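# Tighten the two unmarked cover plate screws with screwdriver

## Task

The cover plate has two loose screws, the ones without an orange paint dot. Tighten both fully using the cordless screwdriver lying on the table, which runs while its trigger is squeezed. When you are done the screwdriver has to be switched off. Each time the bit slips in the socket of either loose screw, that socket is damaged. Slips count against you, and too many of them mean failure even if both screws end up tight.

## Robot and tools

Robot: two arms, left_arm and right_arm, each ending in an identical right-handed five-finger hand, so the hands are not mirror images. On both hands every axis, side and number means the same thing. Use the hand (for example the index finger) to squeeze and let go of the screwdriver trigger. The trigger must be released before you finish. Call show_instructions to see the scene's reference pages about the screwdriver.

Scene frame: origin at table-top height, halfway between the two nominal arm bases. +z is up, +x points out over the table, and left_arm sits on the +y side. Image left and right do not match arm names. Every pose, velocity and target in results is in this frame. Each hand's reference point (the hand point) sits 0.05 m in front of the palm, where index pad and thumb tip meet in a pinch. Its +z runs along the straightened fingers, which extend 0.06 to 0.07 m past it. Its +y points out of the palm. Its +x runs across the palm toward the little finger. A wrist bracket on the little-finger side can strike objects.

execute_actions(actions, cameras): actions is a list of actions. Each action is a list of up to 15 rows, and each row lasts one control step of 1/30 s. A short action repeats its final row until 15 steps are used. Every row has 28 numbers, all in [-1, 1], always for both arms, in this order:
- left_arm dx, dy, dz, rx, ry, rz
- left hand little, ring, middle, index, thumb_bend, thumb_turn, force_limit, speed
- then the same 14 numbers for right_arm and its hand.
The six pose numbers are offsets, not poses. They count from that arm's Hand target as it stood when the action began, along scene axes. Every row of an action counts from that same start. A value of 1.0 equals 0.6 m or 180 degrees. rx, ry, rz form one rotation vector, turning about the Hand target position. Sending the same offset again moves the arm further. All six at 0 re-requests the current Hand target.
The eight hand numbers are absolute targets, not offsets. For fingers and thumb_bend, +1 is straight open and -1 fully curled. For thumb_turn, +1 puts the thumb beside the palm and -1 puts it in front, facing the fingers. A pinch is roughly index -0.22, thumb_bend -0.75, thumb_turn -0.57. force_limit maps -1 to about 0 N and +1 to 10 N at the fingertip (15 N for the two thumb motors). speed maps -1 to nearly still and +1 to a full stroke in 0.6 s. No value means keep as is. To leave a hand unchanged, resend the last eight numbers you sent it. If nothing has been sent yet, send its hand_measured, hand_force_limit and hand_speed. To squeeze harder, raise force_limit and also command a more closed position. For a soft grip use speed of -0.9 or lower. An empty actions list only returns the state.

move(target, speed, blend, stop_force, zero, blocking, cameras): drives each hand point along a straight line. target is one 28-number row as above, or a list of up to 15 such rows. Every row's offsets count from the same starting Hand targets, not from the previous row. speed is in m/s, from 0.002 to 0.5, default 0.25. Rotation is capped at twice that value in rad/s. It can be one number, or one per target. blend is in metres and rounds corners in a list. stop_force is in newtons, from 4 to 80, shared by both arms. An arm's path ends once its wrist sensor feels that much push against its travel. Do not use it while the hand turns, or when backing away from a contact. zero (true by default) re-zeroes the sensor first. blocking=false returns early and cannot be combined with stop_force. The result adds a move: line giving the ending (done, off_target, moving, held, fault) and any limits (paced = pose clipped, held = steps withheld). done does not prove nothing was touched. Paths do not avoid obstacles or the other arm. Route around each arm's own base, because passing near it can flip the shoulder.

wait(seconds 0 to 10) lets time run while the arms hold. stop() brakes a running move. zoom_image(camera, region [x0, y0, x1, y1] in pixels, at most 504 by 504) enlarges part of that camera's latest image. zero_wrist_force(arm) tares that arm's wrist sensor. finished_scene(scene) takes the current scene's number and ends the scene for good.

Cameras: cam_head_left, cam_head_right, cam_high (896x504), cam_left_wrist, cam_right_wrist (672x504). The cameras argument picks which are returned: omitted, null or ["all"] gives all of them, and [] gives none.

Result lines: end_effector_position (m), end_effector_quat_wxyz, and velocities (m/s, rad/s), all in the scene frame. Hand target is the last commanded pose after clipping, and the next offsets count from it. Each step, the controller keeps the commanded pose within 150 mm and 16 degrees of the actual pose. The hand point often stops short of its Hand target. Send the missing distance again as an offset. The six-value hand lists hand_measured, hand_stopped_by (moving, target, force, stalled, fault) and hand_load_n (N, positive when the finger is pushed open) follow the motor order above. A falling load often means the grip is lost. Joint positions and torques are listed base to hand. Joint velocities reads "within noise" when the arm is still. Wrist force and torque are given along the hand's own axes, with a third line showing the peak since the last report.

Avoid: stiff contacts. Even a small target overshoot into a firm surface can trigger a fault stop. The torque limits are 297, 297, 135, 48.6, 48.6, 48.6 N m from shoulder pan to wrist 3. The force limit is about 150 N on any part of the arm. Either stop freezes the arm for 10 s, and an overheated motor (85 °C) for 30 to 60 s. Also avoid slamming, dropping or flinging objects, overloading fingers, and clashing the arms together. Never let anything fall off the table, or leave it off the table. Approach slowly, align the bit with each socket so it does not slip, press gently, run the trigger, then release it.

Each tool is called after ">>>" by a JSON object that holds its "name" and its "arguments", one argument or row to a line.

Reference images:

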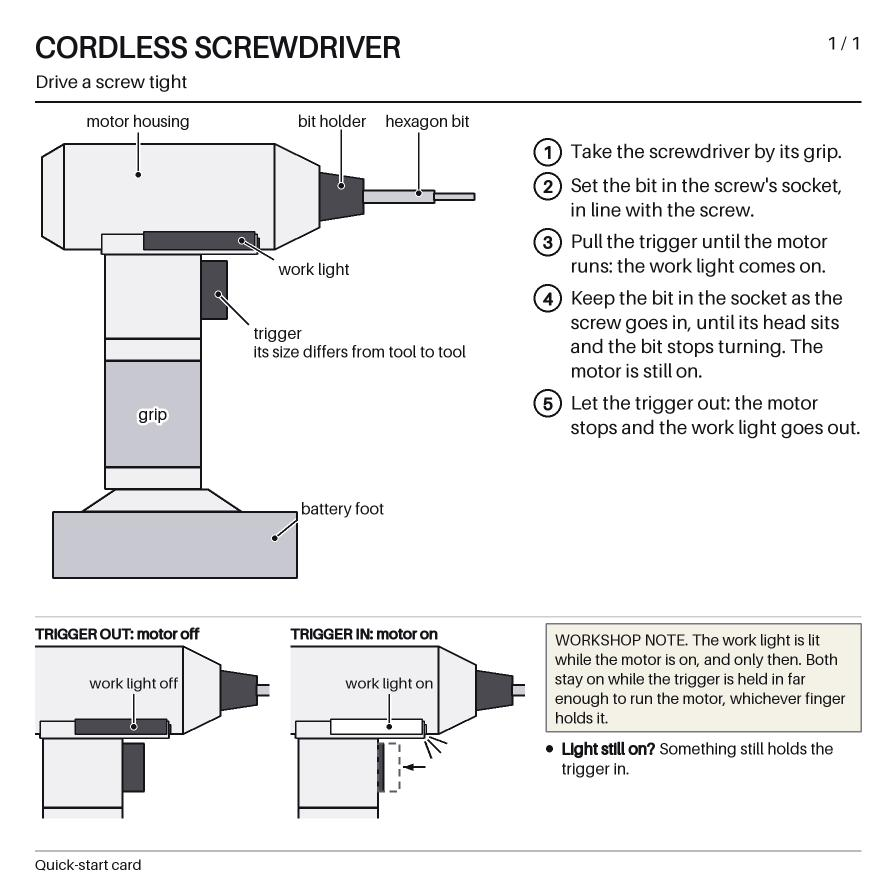

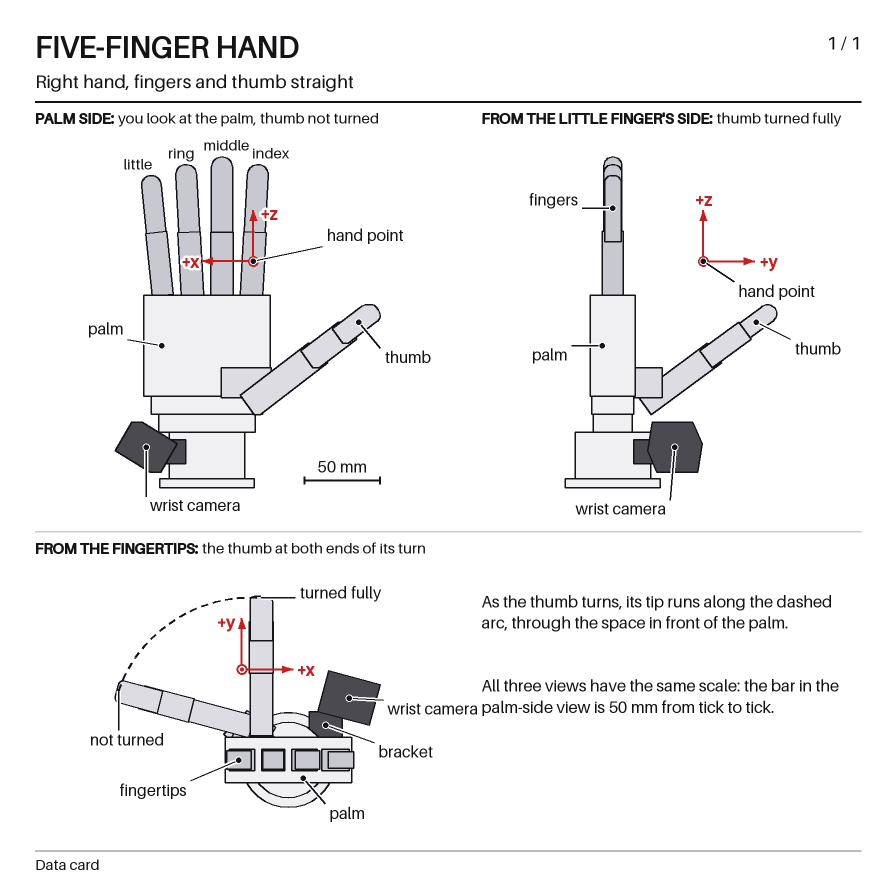

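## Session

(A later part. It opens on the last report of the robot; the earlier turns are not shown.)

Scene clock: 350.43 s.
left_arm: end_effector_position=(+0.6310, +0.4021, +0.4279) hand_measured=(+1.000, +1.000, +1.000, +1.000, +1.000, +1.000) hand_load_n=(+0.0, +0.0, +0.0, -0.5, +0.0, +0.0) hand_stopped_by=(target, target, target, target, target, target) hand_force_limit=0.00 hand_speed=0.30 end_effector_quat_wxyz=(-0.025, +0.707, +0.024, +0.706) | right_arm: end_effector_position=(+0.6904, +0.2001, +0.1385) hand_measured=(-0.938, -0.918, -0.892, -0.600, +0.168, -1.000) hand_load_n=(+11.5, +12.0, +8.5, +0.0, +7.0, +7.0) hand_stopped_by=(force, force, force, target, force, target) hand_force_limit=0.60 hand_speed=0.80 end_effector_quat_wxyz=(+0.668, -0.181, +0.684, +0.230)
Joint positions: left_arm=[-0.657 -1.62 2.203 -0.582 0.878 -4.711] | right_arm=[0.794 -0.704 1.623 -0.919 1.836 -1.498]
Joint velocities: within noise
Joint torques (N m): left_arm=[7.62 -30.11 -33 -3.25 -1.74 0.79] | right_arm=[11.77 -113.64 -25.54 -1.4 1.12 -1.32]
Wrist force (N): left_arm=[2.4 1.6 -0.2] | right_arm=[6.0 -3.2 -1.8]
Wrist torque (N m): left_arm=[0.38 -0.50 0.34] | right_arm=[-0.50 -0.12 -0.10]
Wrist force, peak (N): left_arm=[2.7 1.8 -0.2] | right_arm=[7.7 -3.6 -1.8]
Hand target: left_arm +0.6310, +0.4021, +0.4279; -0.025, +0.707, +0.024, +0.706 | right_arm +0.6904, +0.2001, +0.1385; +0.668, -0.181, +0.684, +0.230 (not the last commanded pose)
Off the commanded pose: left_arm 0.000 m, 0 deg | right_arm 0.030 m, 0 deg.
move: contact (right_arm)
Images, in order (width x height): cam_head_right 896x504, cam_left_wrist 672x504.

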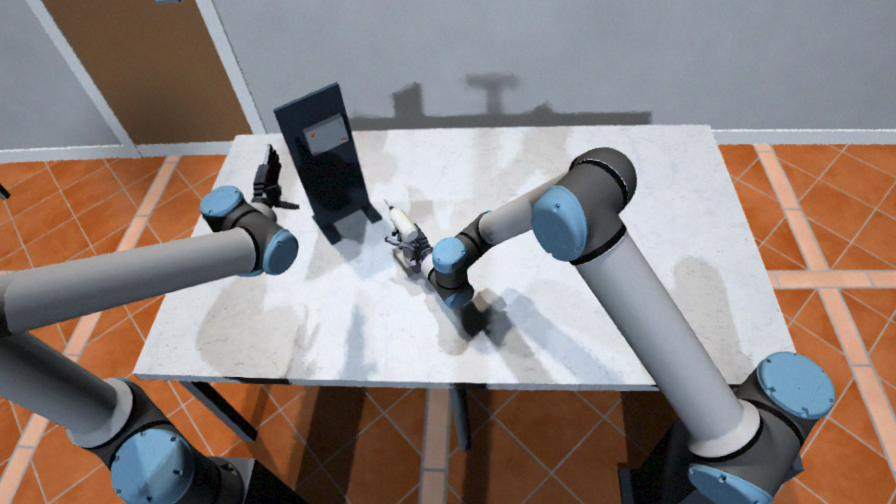

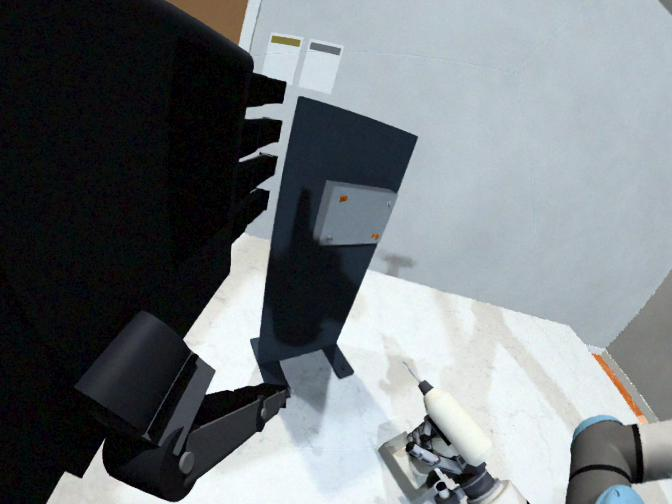

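>>> {"name": "move", "arguments": {
  "target": [0,0,0,0,0,0,1,1,1,1,1,1,0,0.3,0,0,-0.03,0,0,0,-0.98,-0.98,-1,-0.6,-0.98,-1,0.6,0.8],
  "speed": 0.006,
  "stop_force": 10,
  "cameras": []
}}

Scene clock: 351.53 s.
left_arm: end_effector_position=(+0.6310, +0.4021, +0.4279) hand_measured=(+1.000, +1.000, +1.000, +1.000, +1.000, +1.000) hand_load_n=(+0.0, +0.0, +0.0, +0.0, +0.0, +0.0) hand_stopped_by=(target, target, target, target, target, target) hand_force_limit=0.00 hand_speed=0.30 end_effector_quat_wxyz=(-0.025, +0.707, +0.024, +0.706) | right_arm: end_effector_position=(+0.6904, +0.2001, +0.1382) hand_measured=(-0.938, -0.918, -0.892, -0.600, +0.168, -1.000) hand_load_n=(+11.5, +12.0, +8.5, +0.0, +7.5, +7.0) hand_stopped_by=(force, force, force, target, force, target) hand_force_limit=0.60 hand_speed=0.80 end_effector_quat_wxyz=(+0.668, -0.181, +0.684, +0.230)
Joint positions: left_arm=[-0.657 -1.62 2.203 -0.582 0.878 -4.711] | right_arm=[0.794 -0.703 1.623 -0.919 1.836 -1.498]
Joint velocities: within noise
Joint torques (N m): left_arm=[7.36 -33.58 -32.22 -3 -1.88 0.88] | right_arm=[11.57 -105.13 -21.14 0.38 1.24 -1.18]
Wrist force (N): left_arm=[2.4 1.6 -0.6] | right_arm=[0.1 -2.7 -0.4]
Wrist torque (N m): left_arm=[0.40 -0.49 0.34] | right_arm=[-0.60 -0.35 -0.38]
Wrist force, peak (N): left_arm=[2.9 1.5 -0.7] | right_arm=[-7.3 -2.7 -4.6]
Hand target: left_arm +0.6310, +0.4021, +0.4279; -0.025, +0.707, +0.024, +0.706 | right_arm +0.6904, +0.2001, +0.1382; +0.668, -0.181, +0.684, +0.230 (not the last commanded pose)
Off the commanded pose: left_arm 0.000 m, 0 deg | right_arm 0.018 m, 0 deg.
move: contact (right_arm)
No camera images: "cameras" was empty.

>>> {"name": "move", "arguments": {
  "target": [
    [0,0,0,0,0,0,1,1,1,1,1,1,0,0.3,0,0,0.01,-0.0183,-0.0125,0,-0.98,-0.98,-1,-0.6,-0.98,-1,0.6,0.8]
  ],
  "speed": 0.1,
  "cameras": []
}}

>>> {"name": "move", "arguments": {
  "target": [0,0,0,0,0,0,1,1,1,1,1,1,0,0.3,0,0,-0.07,0,0,0,-0.98,-0.98,-1,-0.6,-0.98,-1,0.6,0.8],
  "speed": 0.008,
  "stop_force": 8,
  "cameras": ["cam_left_wrist"]
}}

Scene clock: 352.60 s.
left_arm: end_effector_position=(+0.6310, +0.4021, +0.4279) hand_measured=(+1.000, +1.000, +1.000, +1.000, +1.000, +1.000) hand_load_n=(+0.0, +0.0, +0.0, +0.0, +0.0, +0.0) hand_stopped_by=(target, target, target, target, target, target) hand_force_limit=0.00 hand_speed=0.30 end_effector_quat_wxyz=(-0.025, +0.707, +0.024, +0.706) | right_arm: end_effector_position=(+0.6904, +0.2001, +0.1442) hand_measured=(-0.938, -0.918, -0.892, -0.600, +0.168, -1.000) hand_load_n=(+11.5, +12.0, +8.5, +0.0, +7.0, +7.0) hand_stopped_by=(force, force, force, target, force, target) hand_force_limit=0.60 hand_speed=0.80 end_effector_quat_wxyz=(+0.676, -0.204, +0.677, +0.206)
Joint positions: left_arm=[-0.657 -1.62 2.203 -0.582 0.878 -4.711] | right_arm=[0.791 -0.718 1.628 -0.91 1.833 -1.568]
Joint velocities: within noise
Joint torques (N m): left_arm=[10.66 -35.53 -30.29 -3.45 -1.92 1.36] | right_arm=[-8.6 -97.57 -31.72 -6.09 -0.05 1.61]
Wrist force (N): left_arm=[2.4 1.5 -0.1] | right_arm=[7.4 -2.6 -1.9]
Wrist torque (N m): left_arm=[0.36 -0.50 0.33] | right_arm=[-0.44 -0.14 0.00]
Wrist force, peak (N): left_arm=[2.9 1.5 -0.3] | right_arm=[7.7 -3.3 -2.1]
Hand target: left_arm +0.6310, +0.4021, +0.4279; -0.025, +0.707, +0.024, +0.706 | right_arm +0.6904, +0.2001, +0.1442; +0.676, -0.204, +0.677, +0.206
Off the commanded pose: left_arm 0.000 m, 0 deg | right_arm 0.000 m, 0 deg.
move: done
No camera images: "cameras" was empty.

Scene clock: 354.73 s.
left_arm: end_effector_position=(+0.6310, +0.4021, +0.4279) hand_measured=(+1.000, +1.000, +1.000, +1.000, +1.000, +1.000) hand_load_n=(+0.0, +0.0, +0.0, +0.0, +0.0, +0.0) hand_stopped_by=(target, target, target, target, target, target) hand_force_limit=0.00 hand_speed=0.30 end_effector_quat_wxyz=(-0.025, +0.707, +0.024, +0.706) | right_arm: end_effector_position=(+0.6904, +0.2001, +0.1347) hand_measured=(-0.938, -0.918, -0.892, -0.600, +0.168, -1.000) hand_load_n=(+11.0, +12.0, +8.5, +0.0, +7.0, +7.5) hand_stopped_by=(force, force, force, target, force, target) hand_force_limit=0.60 hand_speed=0.80 end_effector_quat_wxyz=(+0.676, -0.204, +0.677, +0.206)
Joint positions: left_arm=[-0.657 -1.62 2.203 -0.582 0.878 -4.711] | right_arm=[0.791 -0.705 1.626 -0.921 1.834 -1.568]
Joint velocities: within noise
Joint torques (N m): left_arm=[5.49 -33.25 -29.97 -2.63 -1.69 0.93] | right_arm=[7.14 -110.04 -22.79 -0.3 1.21 -0.74]
Wrist force (N): left_arm=[2.2 1.7 -0.3] | right_arm=[2.4 -2.2 -0.9]
Wrist torque (N m): left_arm=[0.39 -0.47 0.33] | right_arm=[-0.48 -0.24 -0.23]
Wrist force, peak (N): left_arm=[2.7 1.9 0.0] | right_arm=[7.8 -2.8 -1.9]
Hand target: left_arm +0.6310, +0.4021, +0.4279; -0.025, +0.707, +0.024, +0.706 | right_arm +0.6904, +0.2001, +0.1347; +0.676, -0.204, +0.677, +0.206 (not the last commanded pose)
Off the commanded pose: left_arm 0.000 m, 0 deg | right_arm 0.032 m, 0 deg.
move: contact (right_arm)
Images, in order (width x height): cam_left_wrist 672x504.

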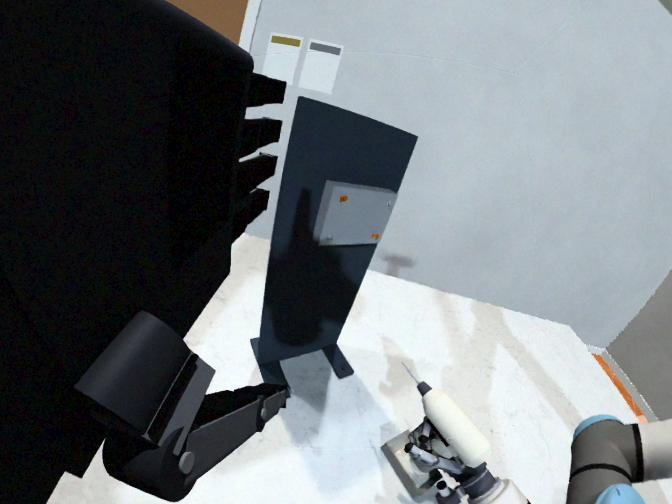

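>>> {"name": "move", "arguments": {
  "target": [
    [0,0,0,0,0,0,1,1,1,1,1,1,0,0.3,0,0,0.01,-0.0367,-0.0251,0,-0.98,-0.98,-1,-0.6,-0.98,-1,0.6,0.8]
  ],
  "speed": 0.15,
  "cameras": []
}}

>>> {"name": "move", "arguments": {
  "target": [0,0,0,0,0,0,1,1,1,1,1,1,0,0.3,0,0,-0.07,0,0,0,-0.98,-0.98,-1,-0.6,-0.98,-1,0.6,0.8],
  "speed": 0.012,
  "stop_force": 7,
  "cameras": ["cam_left_wrist"]
}}

>>> {"name": "zoom_image", "arguments": {
  "camera": "cam_left_wrist",
  "region": [375, 345, 505, 504]
}}

Scene clock: 355.80 s.
left_arm: end_effector_position=(+0.6310, +0.4021, +0.4279) hand_measured=(+1.000, +1.000, +1.000, +1.000, +1.000, +1.000) hand_load_n=(+0.0, +0.0, +0.0, +0.0, +0.0, +0.0) hand_stopped_by=(target, target, target, target, target, target) hand_force_limit=0.00 hand_speed=0.30 end_effector_quat_wxyz=(-0.025, +0.707, +0.024, +0.706) | right_arm: end_effector_position=(+0.6904, +0.2000, +0.1407) hand_measured=(-0.938, -0.918, -0.892, -0.600, +0.168, -1.000) hand_load_n=(+11.0, +12.0, +8.5, +0.0, +7.0, +7.0) hand_stopped_by=(force, force, force, target, force, target) hand_force_limit=0.60 hand_speed=0.80 end_effector_quat_wxyz=(+0.690, -0.251, +0.661, +0.159)
Joint positions: left_arm=[-0.657 -1.62 2.203 -0.582 0.878 -4.711] | right_arm=[0.787 -0.725 1.633 -0.909 1.829 -1.708]
Joint velocities: within noise
Joint torques (N m): left_arm=[8.14 -32.51 -31.05 -3.06 -1.81 0.72] | right_arm=[-0.91 -95.86 -35.69 -7.27 0.81 -0.74]
Wrist force (N): left_arm=[2.6 1.8 -0.6] | right_arm=[7.4 -1.7 -2.4]
Wrist torque (N m): left_arm=[0.43 -0.52 0.36] | right_arm=[-0.38 -0.11 0.04]
Wrist force, peak (N): left_arm=[2.6 1.8 -0.6] | right_arm=[8.3 -2.6 -2.4]
Hand target: left_arm +0.6310, +0.4021, +0.4279; -0.025, +0.707, +0.024, +0.706 | right_arm +0.6904, +0.2001, +0.1407; +0.690, -0.251, +0.661, +0.159
Off the commanded pose: left_arm 0.000 m, 0 deg | right_arm 0.000 m, 0 deg.
move: done
No camera images: "cameras" was empty.

Scene clock: 357.33 s.
left_arm: end_effector_position=(+0.6310, +0.4021, +0.4279) hand_measured=(+1.000, +1.000, +1.000, +1.000, +1.000, +1.000) hand_load_n=(+0.0, +0.0, +0.0, +0.0, +0.0, +0.0) hand_stopped_by=(target, target, target, target, target, target) hand_force_limit=0.00 hand_speed=0.30 end_effector_quat_wxyz=(-0.025, +0.707, +0.024, +0.706) | right_arm: end_effector_position=(+0.6905, +0.2001, +0.1333) hand_measured=(-0.938, -0.918, -0.892, -0.600, +0.168, -1.000) hand_load_n=(+11.5, +12.0, +8.5, +0.0, +7.0, +7.5) hand_stopped_by=(force, force, force, target, force, target) hand_force_limit=0.60 hand_speed=0.80 end_effector_quat_wxyz=(+0.690, -0.251, +0.661, +0.159)
Joint positions: left_arm=[-0.657 -1.62 2.203 -0.582 0.878 -4.711] | right_arm=[0.787 -0.716 1.632 -0.917 1.829 -1.708]
Joint velocities: within noise
Joint torques (N m): left_arm=[7.93 -35.35 -31.17 -3.47 -2.09 0.54] | right_arm=[8.05 -112.09 -24.22 -0.83 1.33 -2.07]
Wrist force (N): left_arm=[2.2 1.5 -0.3] | right_arm=[4.9 -2.1 -1.9]
Wrist torque (N m): left_arm=[0.37 -0.47 0.33] | right_arm=[-0.41 -0.23 0.03]
Wrist force, peak (N): left_arm=[2.8 1.7 -0.5] | right_arm=[7.6 -1.9 -2.2]
Hand target: left_arm +0.6310, +0.4021, +0.4279; -0.025, +0.707, +0.024, +0.706 | right_arm +0.6905, +0.2001, +0.1333; +0.690, -0.251, +0.661, +0.159 (not the last commanded pose)
Off the commanded pose: left_arm 0.000 m, 0 deg | right_arm 0.035 m, 0 deg.
move: contact (right_arm)
Images, in order (width x height): cam_left_wrist 672x504.

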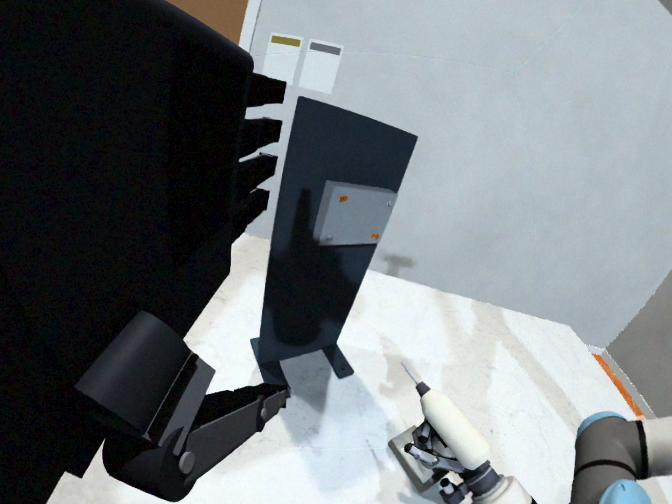

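Scaled by 3.170 from the camera's 672x504 image, which has a finer 960x720 frame.

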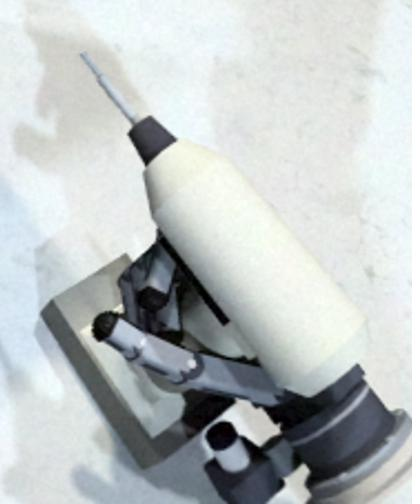

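>>> {"name": "move", "arguments": {
  "target": [
    [0,0,0,0,0,0,1,1,1,1,1,1,0,0.3,0,0,0.012,0.032,0.022,0,-0.98,-0.98,-1,-0.6,-0.98,-1,0.6,0.8]
  ],
  "speed": 0.15,
  "cameras": []
}}

>>> {"name": "move", "arguments": {
  "target": [0,0,0,0,0,0,1,1,1,1,1,1,0,0.3,0,0,-0.07,0,0,0,-0.98,-0.98,-1,-0.6,-0.98,-1,0.6,0.8],
  "speed": 0.01,
  "stop_force": 8,
  "cameras": ["cam_left_wrist"]
}}

Scene clock: 358.43 s.
left_arm: end_effector_position=(+0.6310, +0.4021, +0.4279) hand_measured=(+1.000, +1.000, +1.000, +1.000, +1.000, +1.000) hand_load_n=(+0.0, +0.0, +0.0, +0.0, +0.0, +0.0) hand_stopped_by=(target, target, target, target, target, target) hand_force_limit=0.00 hand_speed=0.30 end_effector_quat_wxyz=(-0.025, +0.707, +0.024, +0.706) | right_arm: end_effector_position=(+0.6904, +0.2002, +0.1405) hand_measured=(-0.938, -0.918, -0.892, -0.600, +0.168, -1.000) hand_load_n=(+11.0, +12.5, +8.5, +0.0, +7.0, +7.0) hand_stopped_by=(force, force, force, target, force, target) hand_force_limit=0.60 hand_speed=0.80 end_effector_quat_wxyz=(+0.678, -0.210, +0.675, +0.200)
Joint positions: left_arm=[-0.657 -1.62 2.203 -0.582 0.878 -4.711] | right_arm=[0.791 -0.714 1.628 -0.913 1.833 -1.585]
Joint velocities: within noise
Joint torques (N m): left_arm=[8.52 -36.25 -29.83 -3.04 -1.79 1.27] | right_arm=[-0.09 -99.4 -29.55 -3.88 0.03 0.77]
Wrist force (N): left_arm=[2.3 1.7 -0.2] | right_arm=[7.3 -2.8 -2.2]
Wrist torque (N m): left_arm=[0.40 -0.48 0.33] | right_arm=[-0.47 -0.12 -0.01]
Wrist force, peak (N): left_arm=[2.7 1.7 -0.2] | right_arm=[7.7 -2.7 -2.5]
Hand target: left_arm +0.6310, +0.4021, +0.4279; -0.025, +0.707, +0.024, +0.706 | right_arm +0.6905, +0.2001, +0.1405; +0.678, -0.210, +0.675, +0.200
Off the commanded pose: left_arm 0.000 m, 0 deg | right_arm 0.000 m, 0 deg.
move: done
No camera images: "cameras" was empty.

Scene clock: 360.00 s.
left_arm: end_effector_position=(+0.6310, +0.4021, +0.4279) hand_measured=(+1.000, +1.000, +1.000, +1.000, +1.000, +1.000) hand_load_n=(+0.0, +0.0, +0.0, +0.0, +0.0, +0.0) hand_stopped_by=(target, target, target, target, target, target) hand_force_limit=0.00 hand_speed=0.30 end_effector_quat_wxyz=(-0.025, +0.707, +0.024, +0.706) | right_arm: end_effector_position=(+0.6905, +0.2001, +0.1344) hand_measured=(-0.938, -0.918, -0.892, -0.600, +0.168, -1.000) hand_load_n=(+11.5, +12.0, +8.5, +0.0, +7.5, +7.0) hand_stopped_by=(force, force, force, target, force, target) hand_force_limit=0.60 hand_speed=0.80 end_effector_quat_wxyz=(+0.678, -0.210, +0.675, +0.200)
Joint positions: left_arm=[-0.657 -1.62 2.203 -0.582 0.878 -4.711] | right_arm=[0.791 -0.706 1.627 -0.92 1.833 -1.585]
Joint velocities: within noise
Joint torques (N m): left_arm=[6 -31.35 -29.49 -2.84 -1.96 0.71] | right_arm=[-11.52 -110.11 -22.54 -0.11 -0.45 -1.11]
Wrist force (N): left_arm=[2.5 1.5 -0.4] | right_arm=[2.4 -2.3 -0.9]
Wrist torque (N m): left_arm=[0.38 -0.51 0.35] | right_arm=[-0.44 -0.31 0.03]
Wrist force, peak (N): left_arm=[2.7 1.8 -0.3] | right_arm=[-7.1 -3.6 -4.5]
Hand target: left_arm +0.6310, +0.4021, +0.4279; -0.025, +0.707, +0.024, +0.706 | right_arm +0.6905, +0.2001, +0.1344; +0.678, -0.210, +0.675, +0.200 (not the last commanded pose)
Off the commanded pose: left_arm 0.000 m, 0 deg | right_arm 0.036 m, 0 deg.
move: contact (right_arm)
Images, in order (width x height): cam_left_wrist 672x504.

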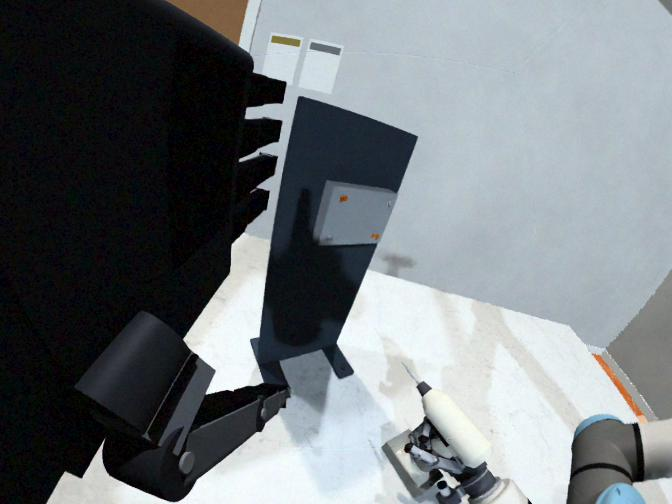

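>>> {"name": "move", "arguments": {
  "target": [0,0,0,0,0,0,1,1,1,1,1,1,0,0.3,0,0,-0.0008,0,0,0,-0.98,-0.98,-1,-0.6,-0.98,-1,0.6,0.8],
  "speed": 0.01,
  "cameras": []
}}

>>> {"name": "move", "arguments": {
  "target": [0,0,0,0,0,0,1,1,1,1,1,1,0,0.3,0,0,0,0,0,0,-0.6,-0.6,-0.6,-0.5,0.5,-1,0.6,-0.5],
  "cameras": ["cam_left_wrist"]
}}

>>> {"name": "zoom_image", "arguments": {
  "camera": "cam_left_wrist",
  "region": [375, 345, 505, 504]
}}

Scene clock: 360.87 s.
left_arm: end_effector_position=(+0.6310, +0.4021, +0.4279) hand_measured=(+1.000, +1.000, +1.000, +1.000, +1.000, +1.000) hand_load_n=(+0.5, +0.0, +0.0, +0.0, +0.0, +0.0) hand_stopped_by=(target, target, target, target, target, target) hand_force_limit=0.00 hand_speed=0.30 end_effector_quat_wxyz=(-0.025, +0.707, +0.024, +0.706) | right_arm: end_effector_position=(+0.6905, +0.2001, +0.1340) hand_measured=(-0.938, -0.918, -0.892, -0.600, +0.168, -1.000) hand_load_n=(+11.5, +12.0, +8.5, +0.0, +7.5, +7.0) hand_stopped_by=(force, force, force, target, force, target) hand_force_limit=0.60 hand_speed=0.80 end_effector_quat_wxyz=(+0.678, -0.210, +0.675, +0.200)
Joint positions: left_arm=[-0.657 -1.62 2.203 -0.582 0.878 -4.711] | right_arm=[0.791 -0.706 1.627 -0.921 1.833 -1.585]
Joint velocities: within noise
Joint torques (N m): left_arm=[3.21 -35.69 -29.04 -2.89 -2 1.01] | right_arm=[-10.78 -76.39 -28.69 -1.39 -0.52 -1.37]
Wrist force (N): left_arm=[2.5 1.3 -0.6] | right_arm=[-11.2 -4.2 -6.3]
Wrist torque (N m): left_arm=[0.36 -0.51 0.34] | right_arm=[-0.40 0.39 -0.26]
Wrist force, peak (N): left_arm=[2.9 1.6 -0.3] | right_arm=[-11.2 -4.2 -6.3]
Hand target: left_arm +0.6310, +0.4021, +0.4279; -0.025, +0.707, +0.024, +0.706 | right_arm +0.6905, +0.2001, +0.1339; +0.678, -0.210, +0.675, +0.200
Off the commanded pose: left_arm 0.000 m, 0 deg | right_arm 0.000 m, 0 deg.
move: done
No camera images: "cameras" was empty.

Scene clock: 361.80 s.
left_arm: end_effector_position=(+0.6310, +0.4021, +0.4279) hand_measured=(+1.000, +1.000, +1.000, +1.000, +1.000, +1.000) hand_load_n=(+0.0, +0.0, +0.0, +0.0, -0.5, +0.0) hand_stopped_by=(target, target, target, target, target, target) hand_force_limit=0.00 hand_speed=0.30 end_effector_quat_wxyz=(-0.025, +0.707, +0.024, +0.706) | right_arm: end_effector_position=(+0.6905, +0.2001, +0.1339) hand_measured=(-0.600, -0.600, -0.600, -0.500, +0.500, -1.000) hand_load_n=(+0.0, +0.5, -1.0, +1.0, +0.0, +0.0) hand_stopped_by=(target, target, target, target, target, target) hand_force_limit=0.60 hand_speed=-0.50 end_effector_quat_wxyz=(+0.678, -0.210, +0.675, +0.200)
Joint positions: left_arm=[-0.657 -1.62 2.203 -0.582 0.878 -4.711] | right_arm=[0.791 -0.706 1.627 -0.921 1.833 -1.585]
Joint velocities: within noise
Joint torques (N m): left_arm=[6.09 -33.5 -30.47 -2.87 -1.98 0.79] | right_arm=[-9.38 -113.7 -26.26 -3.81 -0.54 -1.28]
Wrist force (N): left_arm=[2.1 1.6 0.1] | right_arm=[5.5 -2.8 -2.5]
Wrist torque (N m): left_arm=[0.37 -0.47 0.33] | right_arm=[-0.46 0.14 -0.12]
Wrist force, peak (N): left_arm=[2.9 1.5 -0.4] | right_arm=[-11.4 -4.4 -6.6]
Hand target: left_arm +0.6310, +0.4021, +0.4279; -0.025, +0.707, +0.024, +0.706 | right_arm +0.6905, +0.2001, +0.1339; +0.678, -0.210, +0.675, +0.200
Off the commanded pose: left_arm 0.000 m, 0 deg | right_arm 0.000 m, 0 deg.
move: done
Images, in order (width x height): cam_left_wrist 672x504.

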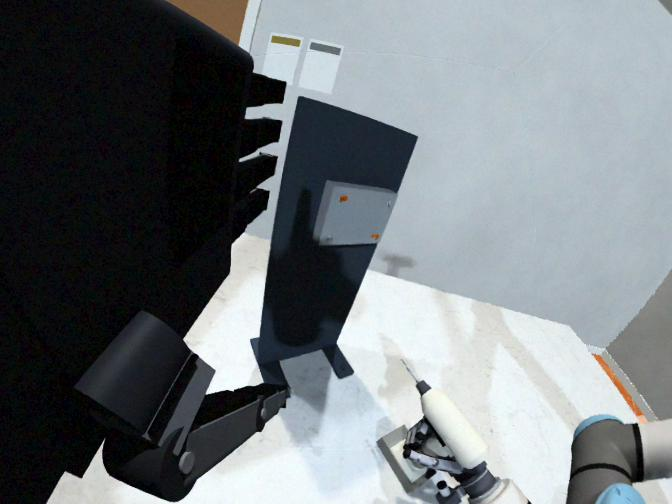

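Scaled by 3.170 from the camera's 672x504 image, which has a finer 960x720 frame.

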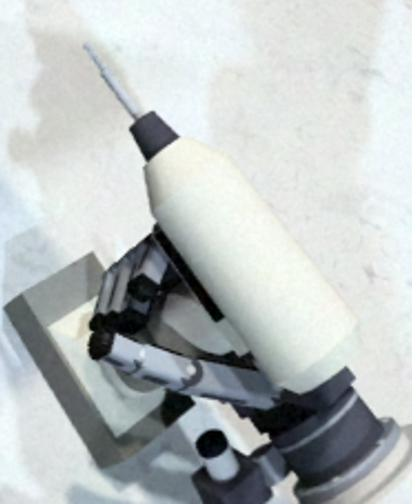

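>>> {"name": "move", "arguments": {
  "target": [0,0,0,0,0,0,1,1,1,1,1,1,0,0.3,0,0,0,0,0,0,0.3,0.3,0.3,0.3,0.9,-1,0.6,-0.5],
  "cameras": ["cam_left_wrist","cam_head_right"]
}}

>>> {"name": "zoom_image", "arguments": {
  "camera": "cam_left_wrist",
  "region": [375, 345, 505, 504]
}}

>>> {"name": "zoom_image", "arguments": {
  "camera": "cam_head_right",
  "region": [370, 190, 440, 290]
}}

Scene clock: 363.37 s.
left_arm: end_effector_position=(+0.6310, +0.4021, +0.4279) hand_measured=(+1.000, +1.000, +1.000, +1.000, +1.000, +1.000) hand_load_n=(+0.0, +0.0, +0.0, +0.0, +0.0, +0.0) hand_stopped_by=(target, target, target, target, target, target) hand_force_limit=0.00 hand_speed=0.30 end_effector_quat_wxyz=(-0.025, +0.707, +0.024, +0.706) | right_arm: end_effector_position=(+0.6905, +0.2001, +0.1339) hand_measured=(+0.300, +0.300, +0.300, +0.300, +0.900, -1.000) hand_load_n=(+0.0, +0.0, +0.0, +0.0, +0.0, +0.0) hand_stopped_by=(target, target, target, target, target, target) hand_force_limit=0.60 hand_speed=-0.50 end_effector_quat_wxyz=(+0.678, -0.210, +0.675, +0.200)
Joint positions: left_arm=[-0.657 -1.62 2.203 -0.582 0.878 -4.711] | right_arm=[0.791 -0.706 1.627 -0.921 1.833 -1.585]
Joint velocities: within noise
Joint torques (N m): left_arm=[6.04 -34.55 -29.12 -2.78 -2.09 0.63] | right_arm=[-6.69 -98.96 -27.07 -1.31 -0.42 -1.24]
Wrist force (N): left_arm=[2.5 1.5 -0.3] | right_arm=[-0.3 -3.0 -2.0]
Wrist torque (N m): left_arm=[0.37 -0.52 0.34] | right_arm=[-0.49 0.23 -0.25]
Wrist force, peak (N): left_arm=[2.8 1.7 -0.1] | right_arm=[6.5 -2.7 -2.3]
Hand target: left_arm +0.6310, +0.4021, +0.4279; -0.025, +0.707, +0.024, +0.706 | right_arm +0.6905, +0.2001, +0.1339; +0.678, -0.210, +0.675, +0.200
Off the commanded pose: left_arm 0.000 m, 0 deg | right_arm 0.000 m, 0 deg.
move: done
Images, in order (width x height): cam_head_right 896x504, cam_left_wrist 672x504.

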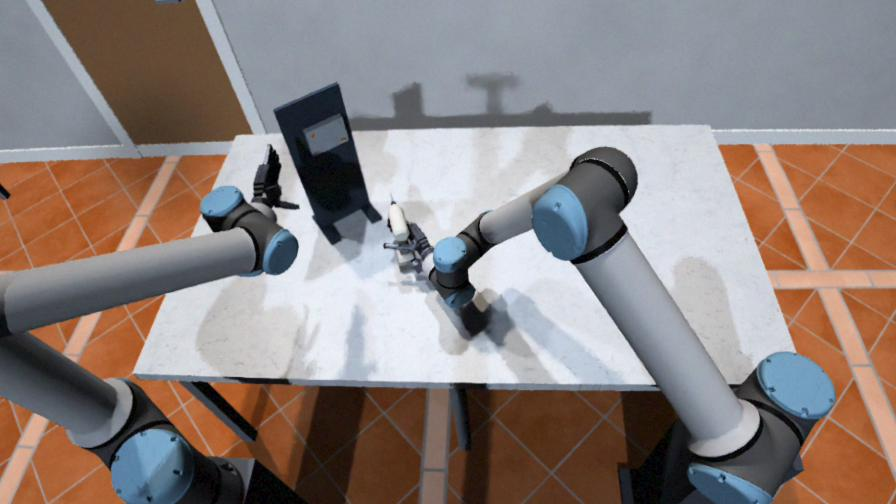

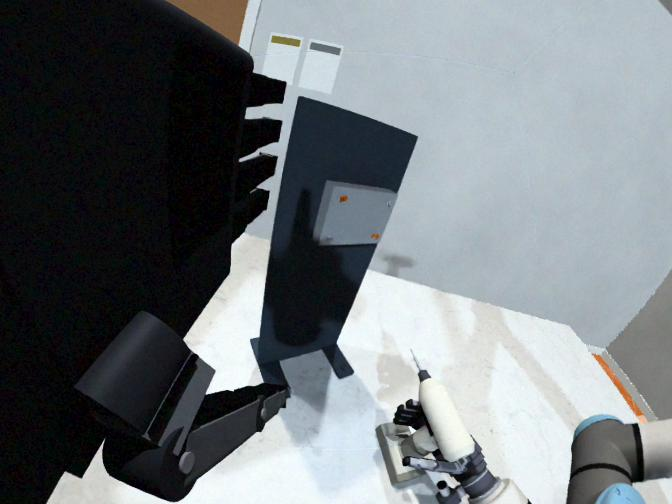

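Scaled by 3.170 from the camera's 672x504 image, which has a finer 960x720 frame.

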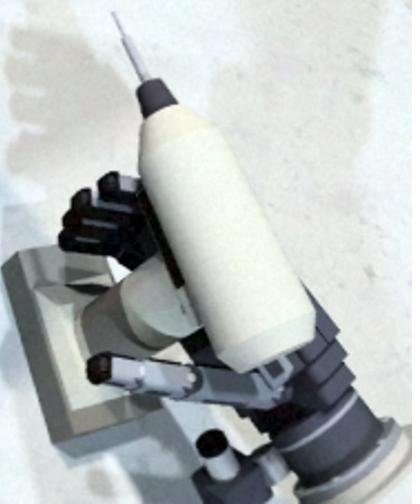

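Scaled by 5.040.

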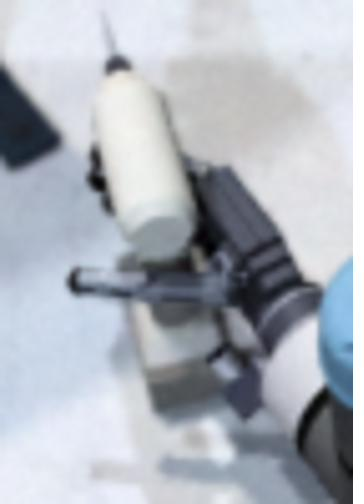

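>>> {"name": "move", "arguments": {
  "target": [0,0,0,0,0,0,1,1,1,1,1,1,0,0.3,-0.11,-0.0753,0,0,0,0,0.8,0.8,0.8,0.8,1,-1,0.6,-0.2],
  "speed": 0.04,
  "cameras": ["cam_left_wrist","cam_head_right"]
}}

>>> {"name": "zoom_image", "arguments": {
  "camera": "cam_head_right",
  "region": [370, 190, 440, 290]
}}

Scene clock: 365.90 s.
left_arm: end_effector_position=(+0.6310, +0.4021, +0.4279) hand_measured=(+1.000, +1.000, +1.000, +1.000, +1.000, +1.000) hand_load_n=(+0.0, +0.0, +0.0, +0.0, +0.0, +0.0) hand_stopped_by=(target, target, target, target, target, target) hand_force_limit=0.00 hand_speed=0.30 end_effector_quat_wxyz=(-0.025, +0.707, +0.024, +0.706) | right_arm: end_effector_position=(+0.6243, +0.1550, +0.1340) hand_measured=(+0.800, +0.800, +0.800, +0.800, +1.000, -1.000) hand_load_n=(+0.0, +0.0, +0.5, +0.0, +0.0, +0.0) hand_stopped_by=(target, target, target, target, target, target) hand_force_limit=0.60 hand_speed=-0.20 end_effector_quat_wxyz=(+0.678, -0.210, +0.675, +0.200)
Joint positions: left_arm=[-0.657 -1.62 2.203 -0.582 0.878 -4.711] | right_arm=[0.818 -0.774 1.789 -1.016 1.86 -1.585]
Joint velocities: within noise
Joint torques (N m): left_arm=[9.4 -36.71 -28.91 -2.27 -1.94 1] | right_arm=[-9.33 -81.54 -28.83 0.21 -0.44 0.98]
Wrist force (N): left_arm=[2.4 1.5 -0.2] | right_arm=[0.4 -2.6 -2.2]
Wrist torque (N m): left_arm=[0.37 -0.51 0.34] | right_arm=[-0.44 0.13 -0.20]
Wrist force, peak (N): left_arm=[2.8 1.8 -0.3] | right_arm=[-0.1 -2.9 -2.5]
Hand target: left_arm +0.6310, +0.4021, +0.4279; -0.025, +0.707, +0.024, +0.706 | right_arm +0.6245, +0.1549, +0.1339; +0.678, -0.210, +0.675, +0.200
Off the commanded pose: left_arm 0.000 m, 0 deg | right_arm 0.000 m, 0 deg.
move: done
Images, in order (width x height): cam_head_right 896x504, cam_left_wrist 672x504.

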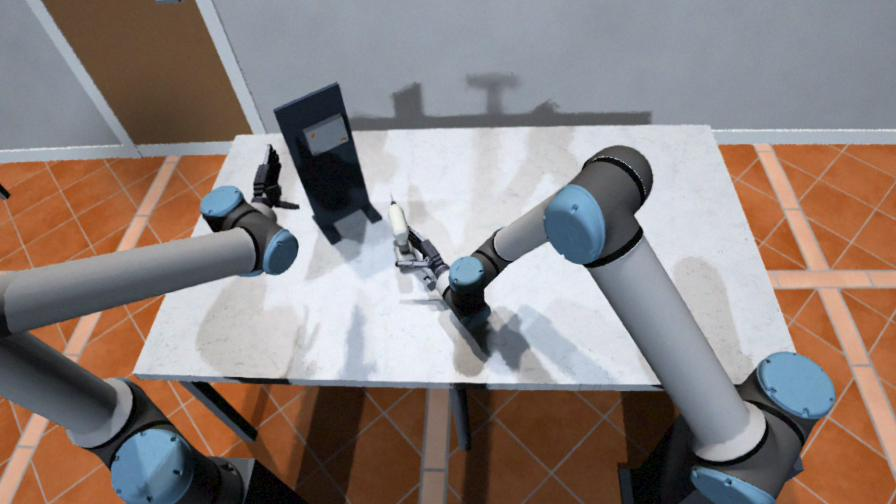

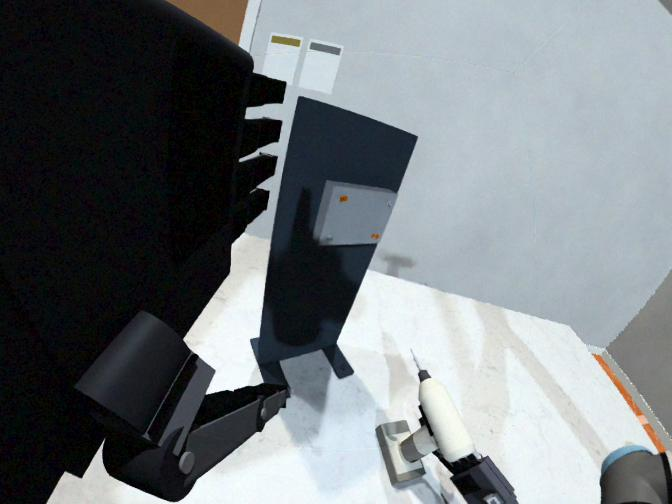

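Scaled by 5.040.

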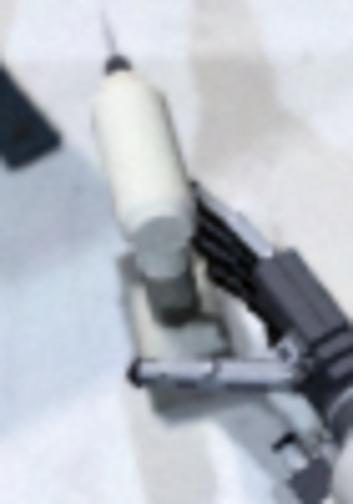

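>>> {"name": "finished_scene", "arguments": {
  "scene": 1
}}

The scene is finished: the task was done.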